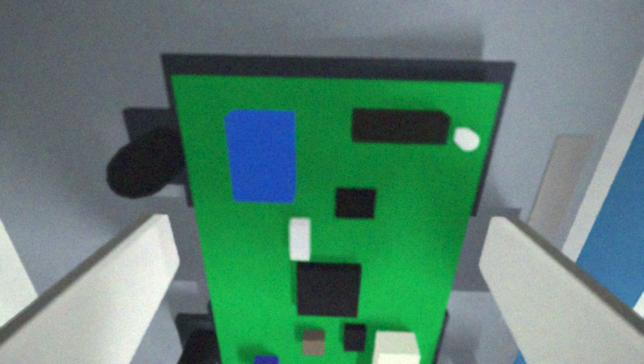

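Emit:
move(
  target={"side":"right","x":0.321,"y":-0.003,"z":0.947,"quat_wxyz":[1,0,0,0]},
  min_time_s=1,
  cameras=["right_wrist_camera"],
)

Emit:
move(
  joints={"right_gripper_m":0.055},
  cameras=["right_wrist_camera"],
)

Emit:
move(
  target={"side":"right","x":0.321,"y":-0.003,"z":0.96,"quat_wxyz":[1,0,0,0]},
  min_time_s=1,
  cameras=["right_wrist_camera"],
)

Scene clock: 591.47 s.
Joint torques (N m): left_arm=[-12.34 13.13 10.72 -0.59 0.19 -0.18 0.33] | right_arm=[-4.6 0.6 0.79 2.6 0.97 -3.46 1.11]
External joint torques (N m): left_arm=[1.03 -1.19 0.37 -0.02 0.19 -0.11 0.33] | right_arm=[19.23 7.16 10.3 3.81 0.73 -3.45 1.11]
Motor temperatures (°C): left_arm=[29 32 30 32 38 34 40] | right_arm=[36 34 29 31 45 35 36]
Wrist force (N): left_arm=[-1.9 0.5 -9.3] | right_arm=[-14.6 1.8 38.9]
Wrist torque (N m): left_arm=[-0.11 -0.39 -0.16] | right_arm=[-0.63 -1.20 -0.27]
Wrist force, peak (N): left_arm=[-1.7 0.2 -9.7] | right_arm=[-15.3 1.3 40.1]
move: done
base_odometry: x=-2.050 y=-0.049 heading=-2.496
lidar_m: 0.61 0.24 0.25 0.70 3.43 4.31 4.16 1.87 1.40 0.95 1.01 0.86
base_status: not commanded
joint_positions: torso_squat_rad=+0.350 torso_shift_rad=-0.001 torso_pitch_rad=+0.398 torso_yaw_rad=+0.000 left_shoulder_pitch_rad=-0.990 left_shoulder_roll_rad=+1.462 left_shoulder_yaw_rad=-0.496 left_elbow_rad=-1.822 left_forearm_roll_rad=+1.503 left_wrist_pitch_rad=+1.631 left_hand_roll_rad=+0.631 left_gripper_m=+0.000 right_shoulder_pitch_rad=-1.701 right_shoulder_roll_rad=-0.515 right_shoulder_yaw_rad=+1.322 right_elbow_rad=-1.247 right_forearm_roll_rad=-1.395 right_wrist_pitch_rad=+1.382 right_hand_roll_rad=-1.163 right_gripper_m=+0.099 head_pan_rad=+0.000 head_tilt_rad=+0.700
joint_status: all done
wheel_motors_off: 0
motor_effort: left_wheel=-4(4) right_wheel=+3(5)
chest: x=-0.1086 y=-0.0008 z=+1.2233 quat_wxyz=(+0.980, +0.000, +0.198, +0.000) (m; base frame)
left_hand: x=+0.2797 y=+0.3399 z=+1.0618 quat_wxyz=(+1.000, +0.005, -0.002, +0.001) (m; base frame)
right_hand: x=+0.3219 y=-0.0025 z=+0.9509 quat_wxyz=(+1.000, +0.001, -0.003, +0.000) (m; base frame)
right_hand_status: reached (checked arc, planned for 1.0 s): 4 mm and 0.4 deg off.
pictures: right_wrist_camera
camera_calibration:
right_wrist_camera: T_world_to_cam=[[-0.999516, 0.0204122, -0.0234887, 0.346592], [0.00779302, 0.894944, 0.44611, -0.391259], [0.0301272, 0.445711, -0.89467, 0.91381], [0, 0, 0, 1]] pos_world=[0.321942, -0.0642142, 1.00024]

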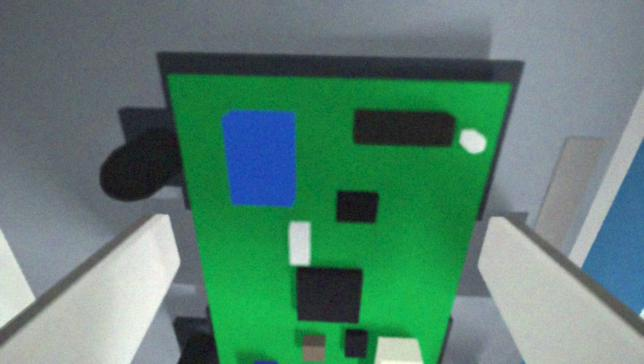

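Scene clock: 592.47 s.
Joint torques (N m): left_arm=[-12.12 13.25 10.8 -0.72 0.25 -0.19 0.34] | right_arm=[-20.1 -4.11 -7.69 -0.41 0.09 0.02 0.41]
External joint torques (N m): left_arm=[1.24 -1.08 0.46 -0.14 0.25 -0.13 0.34] | right_arm=[3.69 2.42 1.8 0.84 -0.15 0.03 0.41]
Motor temperatures (°C): left_arm=[29 32 30 32 38 34 40] | right_arm=[36 34 29 31 45 35 36]
Wrist force (N): left_arm=[-1.7 0.5 -9.3] | right_arm=[1.9 10.8 -13.1]
Wrist torque (N m): left_arm=[-0.10 -0.39 -0.17] | right_arm=[-0.04 0.83 0.49]
Wrist force, peak (N): left_arm=[-1.8 0.4 -9.8] | right_arm=[-13.4 4.1 30.5]
move: off_target
base_odometry: x=-2.050 y=-0.049 heading=-2.496
lidar_m: 0.61 0.23 0.25 0.70 3.43 4.30 4.16 1.86 1.39 0.95 1.00 0.85
base_status: not commanded
joint_positions: torso_squat_rad=+0.350 torso_shift_rad=+0.000 torso_pitch_rad=+0.400 torso_yaw_rad=+0.000 left_shoulder_pitch_rad=-0.990 left_shoulder_roll_rad=+1.462 left_shoulder_yaw_rad=-0.496 left_elbow_rad=-1.822 left_forearm_roll_rad=+1.503 left_wrist_pitch_rad=+1.631 left_hand_roll_rad=+0.631 left_gripper_m=+0.000 right_shoulder_pitch_rad=-1.697 right_shoulder_roll_rad=-0.514 right_shoulder_yaw_rad=+1.324 right_elbow_rad=-1.246 right_forearm_roll_rad=-1.395 right_wrist_pitch_rad=+1.382 right_hand_roll_rad=-1.163 right_gripper_m=+0.070 head_pan_rad=+0.000 head_tilt_rad=+0.700
joint_status: right_gripper_m off_target (ended at +0.070, target +0.055)
wheel_motors_off: 0
motor_effort: left_wheel=-4(5) right_wheel=+3(5)
chest: x=-0.1076 y=-0.0007 z=+1.2231 quat_wxyz=(+0.980, +0.000, +0.199, +0.000) (m; base frame)
left_hand: x=+0.2804 y=+0.3400 z=+1.0610 quat_wxyz=(+1.000, +0.005, -0.001, +0.001) (m; base frame)
right_hand: x=+0.3212 y=-0.0031 z=+0.9477 quat_wxyz=(+1.000, +0.000, -0.001, +0.000) (m; base frame)
pictures: right_wrist_camera
camera_calibration:
right_wrist_camera: T_world_to_cam=[[-0.999628, 0.0204441, -0.0180335, 0.340655], [0.0103009, 0.895734, 0.444472, -0.388552], [0.02524, 0.444121, -0.895611, 0.913694], [0, 0, 0, 1]] pos_world=[0.321469, -0.0647153, 0.997159]

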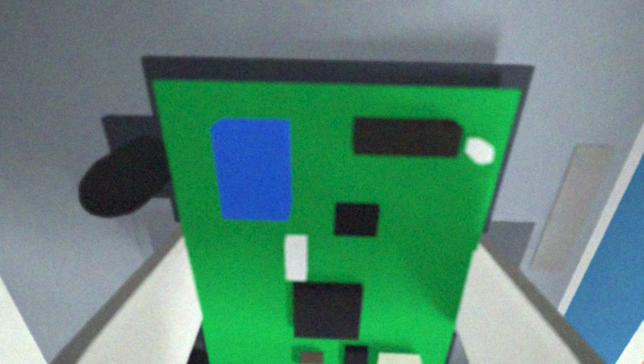

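Scene clock: 593.80 s.
Joint torques (N m): left_arm=[-12.22 13.18 10.82 -0.75 0.16 -0.22 0.38] | right_arm=[-23.4 -7.76 -10.2 -1.43 -0.32 0.2 -0.41]
External joint torques (N m): left_arm=[1.14 -1.15 0.47 -0.16 0.16 -0.16 0.38] | right_arm=[0.43 -1.12 -0.57 -0.26 -0.55 0.2 -0.41]
Motor temperatures (°C): left_arm=[29 32 30 32 38 34 40] | right_arm=[36 34 29 31 45 35 36]
Wrist force (N): left_arm=[-1.7 0.3 -9.3] | right_arm=[1.9 11.0 -13.6]
Wrist torque (N m): left_arm=[-0.09 -0.36 -0.16] | right_arm=[-0.07 0.81 0.53]
Wrist force, peak (N): left_arm=[-1.7 0.4 -9.6] | right_arm=[5.9 14.1 -18.2]
move: done
base_odometry: x=-2.050 y=-0.049 heading=-2.496
lidar_m: 0.62 0.23 0.24 0.70 3.43 4.31 4.15 1.87 1.41 0.95 0.99 0.86
base_status: not commanded
joint_positions: torso_squat_rad=+0.350 torso_shift_rad=+0.000 torso_pitch_rad=+0.400 torso_yaw_rad=+0.000 left_shoulder_pitch_rad=-0.990 left_shoulder_roll_rad=+1.462 left_shoulder_yaw_rad=-0.496 left_elbow_rad=-1.822 left_forearm_roll_rad=+1.503 left_wrist_pitch_rad=+1.631 left_hand_roll_rad=+0.631 left_gripper_m=+0.000 right_shoulder_pitch_rad=-1.715 right_shoulder_roll_rad=-0.527 right_shoulder_yaw_rad=+1.313 right_elbow_rad=-1.266 right_forearm_roll_rad=-1.409 right_wrist_pitch_rad=+1.404 right_hand_roll_rad=-1.170 right_gripper_m=+0.070 head_pan_rad=+0.000 head_tilt_rad=+0.700
joint_status: all done
wheel_motors_off: 0
motor_effort: left_wheel=-2(5) right_wheel=+3(4)
chest: x=-0.1076 y=-0.0007 z=+1.2231 quat_wxyz=(+0.980, +0.000, +0.199, +0.000) (m; base frame)
left_hand: x=+0.2804 y=+0.3400 z=+1.0609 quat_wxyz=(+1.000, +0.005, -0.001, +0.001) (m; base frame)
right_hand: x=+0.3210 y=-0.0028 z=+0.9595 quat_wxyz=(+1.000, +0.000, +0.000, +0.000) (m; base frame)
right_hand_status: reached (checked arc, planned for 1.0 s): 1 mm and 0.0 deg off.
pictures: right_wrist_camera
camera_calibration:
right_wrist_camera: T_world_to_cam=[[-0.999665, 0.0195894, -0.0169361, 0.339707], [0.0100409, 0.896075, 0.443789, -0.393314], [0.0238696, 0.44347, -0.895971, 0.924999], [0, 0, 0, 1]] pos_world=[0.321463, -0.0644255, 1.00907]

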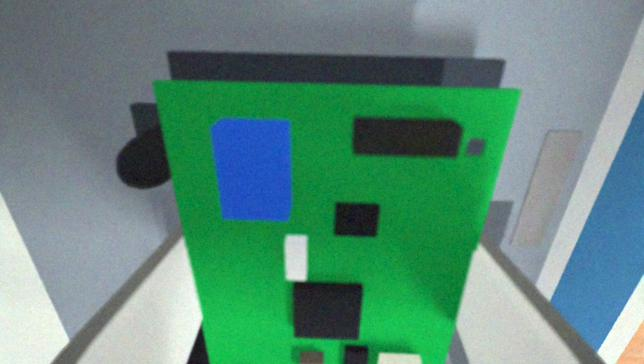

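Emit:
move(
  target={"side":"right","x":0.321,"y":-0.003,"z":1.03,"quat_wxyz":[1,0,0,0]},
  min_time_s=1.5,
  cameras=[],
)

Emit:
move(
  target={"side":"right","x":0.31,"y":-0.12,"z":1.14,"quat_wxyz":[1,0,0,0]},
  min_time_s=1.5,
  cameras=["head_camera","right_wrist_camera"],
)

Emit:
move(
  base={"x_m_s":-0.4,"for_s":3},
  cameras=["head_camera"],
)

Emit:
move(
  base={"turn_rad_s":0.6,"for_s":3.91},
  joints={"torso_pitch_rad":0.6,"head_tilt_rad":0.4},
  cameras=["head_camera"],
)

Scene clock: 604.33 s.
Joint torques (N m): left_arm=[-12.27 13.16 10.7 -0.7 0.21 -0.2 0.28] | right_arm=[-23.55 -8.01 -11 -0.87 -0.27 0.2 -0.4]
External joint torques (N m): left_arm=[1.08 -1.17 0.36 -0.11 0.21 -0.13 0.28] | right_arm=[0.4 -0.73 -0.86 -0.28 -0.5 0.2 -0.4]
Motor temperatures (°C): left_arm=[29 32 30 32 38 34 40] | right_arm=[36 34 29 31 45 35 36]
Wrist force (N): left_arm=[-1.6 0.3 -9.4] | right_arm=[2.1 10.7 -13.6]
Wrist torque (N m): left_arm=[-0.08 -0.36 -0.18] | right_arm=[-0.04 0.83 0.52]
Wrist force, peak (N): left_arm=[-1.8 0.4 -9.6] | right_arm=[2.1 11.2 -14.0]
move: done
base_odometry: x=-2.050 y=-0.049 heading=-2.496
lidar_m: 0.61 0.23 0.25 0.70 3.44 4.31 4.15 1.86 1.40 0.95 1.00 0.85
base_status: not commanded
joint_positions: torso_squat_rad=+0.350 torso_shift_rad=+0.000 torso_pitch_rad=+0.400 torso_yaw_rad=+0.000 left_shoulder_pitch_rad=-0.990 left_shoulder_roll_rad=+1.462 left_shoulder_yaw_rad=-0.496 left_elbow_rad=-1.822 left_forearm_roll_rad=+1.503 left_wrist_pitch_rad=+1.631 left_hand_roll_rad=+0.631 left_gripper_m=+0.000 right_shoulder_pitch_rad=-1.822 right_shoulder_roll_rad=-0.593 right_shoulder_yaw_rad=+1.244 right_elbow_rad=-1.345 right_forearm_roll_rad=-1.497 right_wrist_pitch_rad=+1.529 right_hand_roll_rad=-1.202 right_gripper_m=+0.070 head_pan_rad=+0.000 head_tilt_rad=+0.700
joint_status: all done
wheel_motors_off: 0
motor_effort: left_wheel=-3(5) right_wheel=+3(4)
chest: x=-0.1076 y=-0.0007 z=+1.2231 quat_wxyz=(+0.980, +0.000, +0.199, +0.000) (m; base frame)
left_hand: x=+0.2804 y=+0.3400 z=+1.0609 quat_wxyz=(+1.000, +0.005, -0.001, +0.001) (m; base frame)
right_hand: x=+0.3211 y=-0.0029 z=+1.0297 quat_wxyz=(+1.000, +0.000, +0.000, +0.000) (m; base frame)
right_hand_status: reached (checked arc, planned for 1.5 s): 0 mm and 0.0 deg off.
pictures: none
No camera images: "cameras" was empty.

Scene clock: 606.17 s.
Joint torques (N m): left_arm=[-12.41 13.17 10.52 -0.7 0.15 -0.16 0.34] | right_arm=[-20.73 -7.74 -10.9 0.51 -0.17 0.05 0.26]
External joint torques (N m): left_arm=[0.95 -1.16 0.17 -0.11 0.15 -0.09 0.34] | right_arm=[0.66 -0.19 -0.25 -0.41 -0.41 0.05 0.26]
Motor temperatures (°C): left_arm=[29 32 30 32 38 34 40] | right_arm=[36 34 29 31 45 35 36]
Wrist force (N): left_arm=[-1.6 0.1 -9.6] | right_arm=[2.1 10.7 -13.9]
Wrist torque (N m): left_arm=[-0.06 -0.34 -0.17] | right_arm=[-0.05 0.82 0.54]
Wrist force, peak (N): left_arm=[-1.8 0.6 -9.8] | right_arm=[2.2 11.0 -14.1]
move: done
base_odometry: x=-2.050 y=-0.049 heading=-2.496
lidar_m: 0.62 0.23 0.25 0.70 3.44 4.31 4.16 1.86 1.40 0.95 1.00 0.85
base_status: not commanded
joint_positions: torso_squat_rad=+0.350 torso_shift_rad=+0.000 torso_pitch_rad=+0.400 torso_yaw_rad=+0.000 left_shoulder_pitch_rad=-0.990 left_shoulder_roll_rad=+1.462 left_shoulder_yaw_rad=-0.496 left_elbow_rad=-1.822 left_forearm_roll_rad=+1.503 left_wrist_pitch_rad=+1.631 left_hand_roll_rad=+0.631 left_gripper_m=+0.000 right_shoulder_pitch_rad=-1.880 right_shoulder_roll_rad=-1.031 right_shoulder_yaw_rad=+1.108 right_elbow_rad=-1.653 right_forearm_roll_rad=-1.698 right_wrist_pitch_rad=+1.704 right_hand_roll_rad=-1.129 right_gripper_m=+0.070 head_pan_rad=+0.000 head_tilt_rad=+0.700
joint_status: all done
wheel_motors_off: 0
motor_effort: left_wheel=-4(5) right_wheel=+2(4)
chest: x=-0.1076 y=-0.0007 z=+1.2231 quat_wxyz=(+0.980, +0.000, +0.199, +0.000) (m; base frame)
left_hand: x=+0.2804 y=+0.3400 z=+1.0609 quat_wxyz=(+1.000, +0.005, -0.001, +0.001) (m; base frame)
right_hand: x=+0.3100 y=-0.1200 z=+1.1400 quat_wxyz=(+1.000, +0.000, +0.000, +0.000) (m; base frame)
right_hand_status: reached (checked arc, planned for 1.5 s): 0 mm and 0.0 deg off.
pictures: head_camera, right_wrist_camera
camera_calibration:
head_camera: T_world_to_cam=[[0.0365762, -0.998753, 0.0339805, -0.0497272], [-0.871663, -0.0485149, -0.487699, 0.732825], [0.488739, -0.0117814, -0.87235, 1.16383], [0, 0, 0, 1]] pos_world=[0.0717878, -0.000400894, 1.37435]
right_wrist_camera: T_world_to_cam=[[-0.99965, 0.0203037, -0.016967, 0.334148], [0.0106624, 0.895975, 0.443976, -0.368722], [0.0242164, 0.443639, -0.895878, 1.13868], [0, 0, 0, 1]] pos_world=[0.310388, -0.18158, 1.18949]

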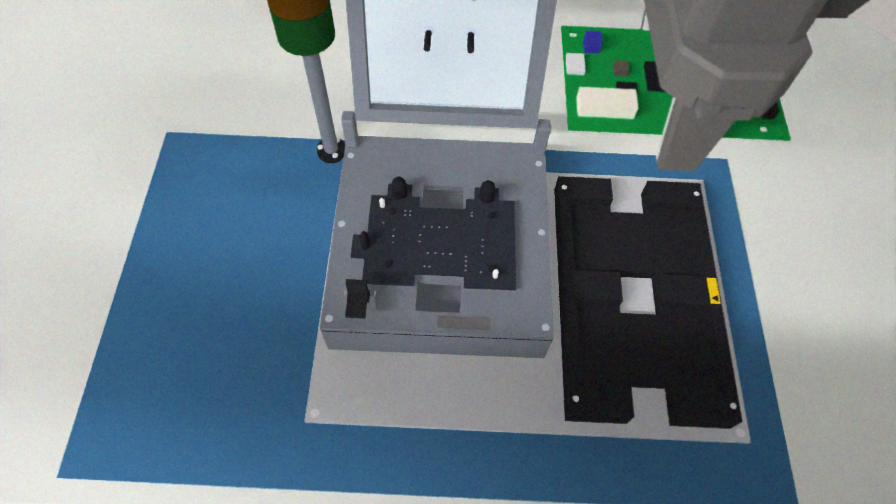

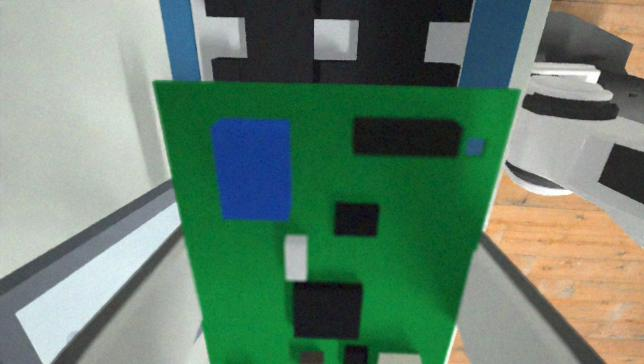

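Scene clock: 610.63 s.
Joint torques (N m): left_arm=[-12.15 13.12 10.7 -0.69 0.2 -0.24 0.38] | right_arm=[-20.3 -7.63 -10.63 0.9 -0.06 0.04 0.36]
External joint torques (N m): left_arm=[1.21 -1.21 0.35 -0.1 0.19 -0.17 0.38] | right_arm=[1.09 -0.08 0.02 -0.02 -0.3 0.04 0.36]
Motor temperatures (°C): left_arm=[29 32 30 32 38 34 40] | right_arm=[36 34 29 31 45 35 36]
Wrist force (N): left_arm=[-1.8 0.3 -9.3] | right_arm=[2.3 10.7 -13.6]
Wrist torque (N m): left_arm=[-0.09 -0.38 -0.19] | right_arm=[-0.04 0.87 0.54]
Wrist force, peak (N): left_arm=[-1.8 0.5 -9.8] | right_arm=[2.3 11.0 -14.1]
move: done
base_odometry: x=-1.092 y=+0.672 heading=-2.496
lidar_m: 1.38 1.43 2.74 3.32 3.47 3.05 2.96 1.81 1.36 1.31 1.37 1.63
base_status: done (sent for 3 of 3 s)
joint_positions: torso_squat_rad=+0.350 torso_shift_rad=+0.000 torso_pitch_rad=+0.400 torso_yaw_rad=+0.000 left_shoulder_pitch_rad=-0.990 left_shoulder_roll_rad=+1.462 left_shoulder_yaw_rad=-0.496 left_elbow_rad=-1.822 left_forearm_roll_rad=+1.503 left_wrist_pitch_rad=+1.631 left_hand_roll_rad=+0.631 left_gripper_m=+0.000 right_shoulder_pitch_rad=-1.880 right_shoulder_roll_rad=-1.031 right_shoulder_yaw_rad=+1.107 right_elbow_rad=-1.653 right_forearm_roll_rad=-1.698 right_wrist_pitch_rad=+1.704 right_hand_roll_rad=-1.129 right_gripper_m=+0.070 head_pan_rad=+0.000 head_tilt_rad=+0.700
joint_status: not commanded
wheel_motors_off: 0
motor_effort: left_wheel=-1(23) right_wheel=+4(29)
chest: x=-0.1076 y=-0.0007 z=+1.2231 quat_wxyz=(+0.980, +0.000, +0.199, +0.000) (m; base frame)
left_hand: x=+0.2804 y=+0.3400 z=+1.0609 quat_wxyz=(+1.000, +0.005, -0.001, +0.001) (m; base frame)
right_hand: x=+0.3100 y=-0.1199 z=+1.1400 quat_wxyz=(+1.000, +0.000, +0.000, +0.000) (m; base frame)
pictures: head_camera
camera_calibration:
head_camera: T_world_to_cam=[[0.0365764, -0.998753, 0.0339818, -0.049728], [-0.871659, -0.0485157, -0.487706, 0.732825], [0.488747, -0.011782, -0.872346, 1.16383], [0, 0, 0, 1]] pos_world=[0.0717755, -0.000400185, 1.37435]

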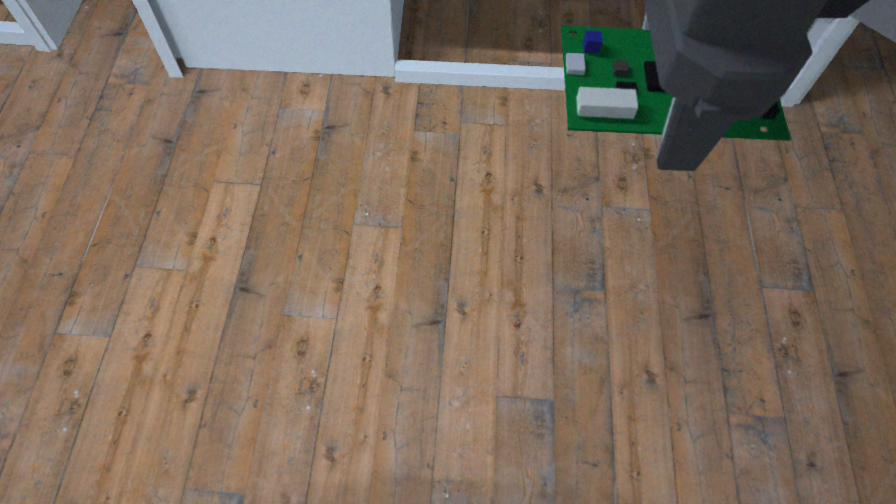

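Scene clock: 616.03 s.
Joint torques (N m): left_arm=[-10.88 14.01 10.14 -1.38 0.49 0.16 0.32] | right_arm=[-20.24 -7.7 -10.36 -0.35 -0.34 0.16 0.18]
External joint torques (N m): left_arm=[0.96 -1.1 0.32 -0.02 0.25 -0.09 0.31] | right_arm=[1 0.08 0.26 0.18 -0.2 -0.02 0.19]
Motor temperatures (°C): left_arm=[29 32 30 32 38 34 40] | right_arm=[36 34 29 31 45 35 36]
Wrist force (N): left_arm=[-0.5 0.5 -9.2] | right_arm=[3.2 11.0 -13.4]
Wrist torque (N m): left_arm=[-0.11 -0.30 -0.18] | right_arm=[-0.07 0.86 0.54]
Wrist force, peak (N): left_arm=[-0.8 0.1 -9.6] | right_arm=[3.6 11.0 -13.9]
move: done
base_odometry: x=-1.092 y=+0.672 heading=-0.157
lidar_m: 3.42 3.04 2.55 1.51 1.31 1.31 1.53 1.88 1.39 1.55 2.92 3.33
base_status: done (sent for 3.9 of 3.9 s)
joint_positions: torso_squat_rad=+0.350 torso_shift_rad=+0.000 torso_pitch_rad=+0.600 torso_yaw_rad=+0.000 left_shoulder_pitch_rad=-0.990 left_shoulder_roll_rad=+1.462 left_shoulder_yaw_rad=-0.496 left_elbow_rad=-1.822 left_forearm_roll_rad=+1.503 left_wrist_pitch_rad=+1.631 left_hand_roll_rad=+0.631 left_gripper_m=+0.000 right_shoulder_pitch_rad=-1.880 right_shoulder_roll_rad=-1.032 right_shoulder_yaw_rad=+1.107 right_elbow_rad=-1.653 right_forearm_roll_rad=-1.698 right_wrist_pitch_rad=+1.704 right_hand_roll_rad=-1.129 right_gripper_m=+0.070 head_pan_rad=+0.000 head_tilt_rad=+0.400
joint_status: all done
wheel_motors_off: 0
motor_effort: left_wheel=+0(22) right_wheel=+3(26)
chest: x=-0.0533 y=-0.0007 z=+1.1935 quat_wxyz=(+0.955, +0.000, +0.295, +0.000) (m; base frame)
left_hand: x=+0.2947 y=+0.3401 z=+0.9574 quat_wxyz=(+0.995, +0.005, +0.099, +0.001) (m; base frame)
right_hand: x=+0.3395 y=-0.1199 z=+1.0290 quat_wxyz=(+0.995, +0.000, +0.100, +0.000) (m; base frame)
pictures: head_camera
camera_calibration:
head_camera: T_world_to_cam=[[0.0328852, -0.998755, 0.037506, -0.0555414], [-0.818748, -0.0484424, -0.572106, 0.89273], [0.573211, -0.0118942, -0.819322, 0.997285], [0, 0, 0, 1]] pos_world=[0.161092, -0.000364403, 1.32992]

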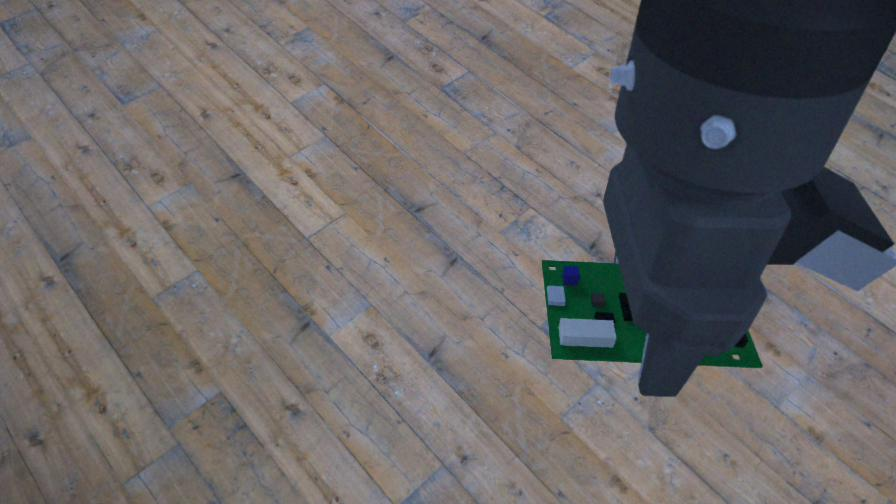

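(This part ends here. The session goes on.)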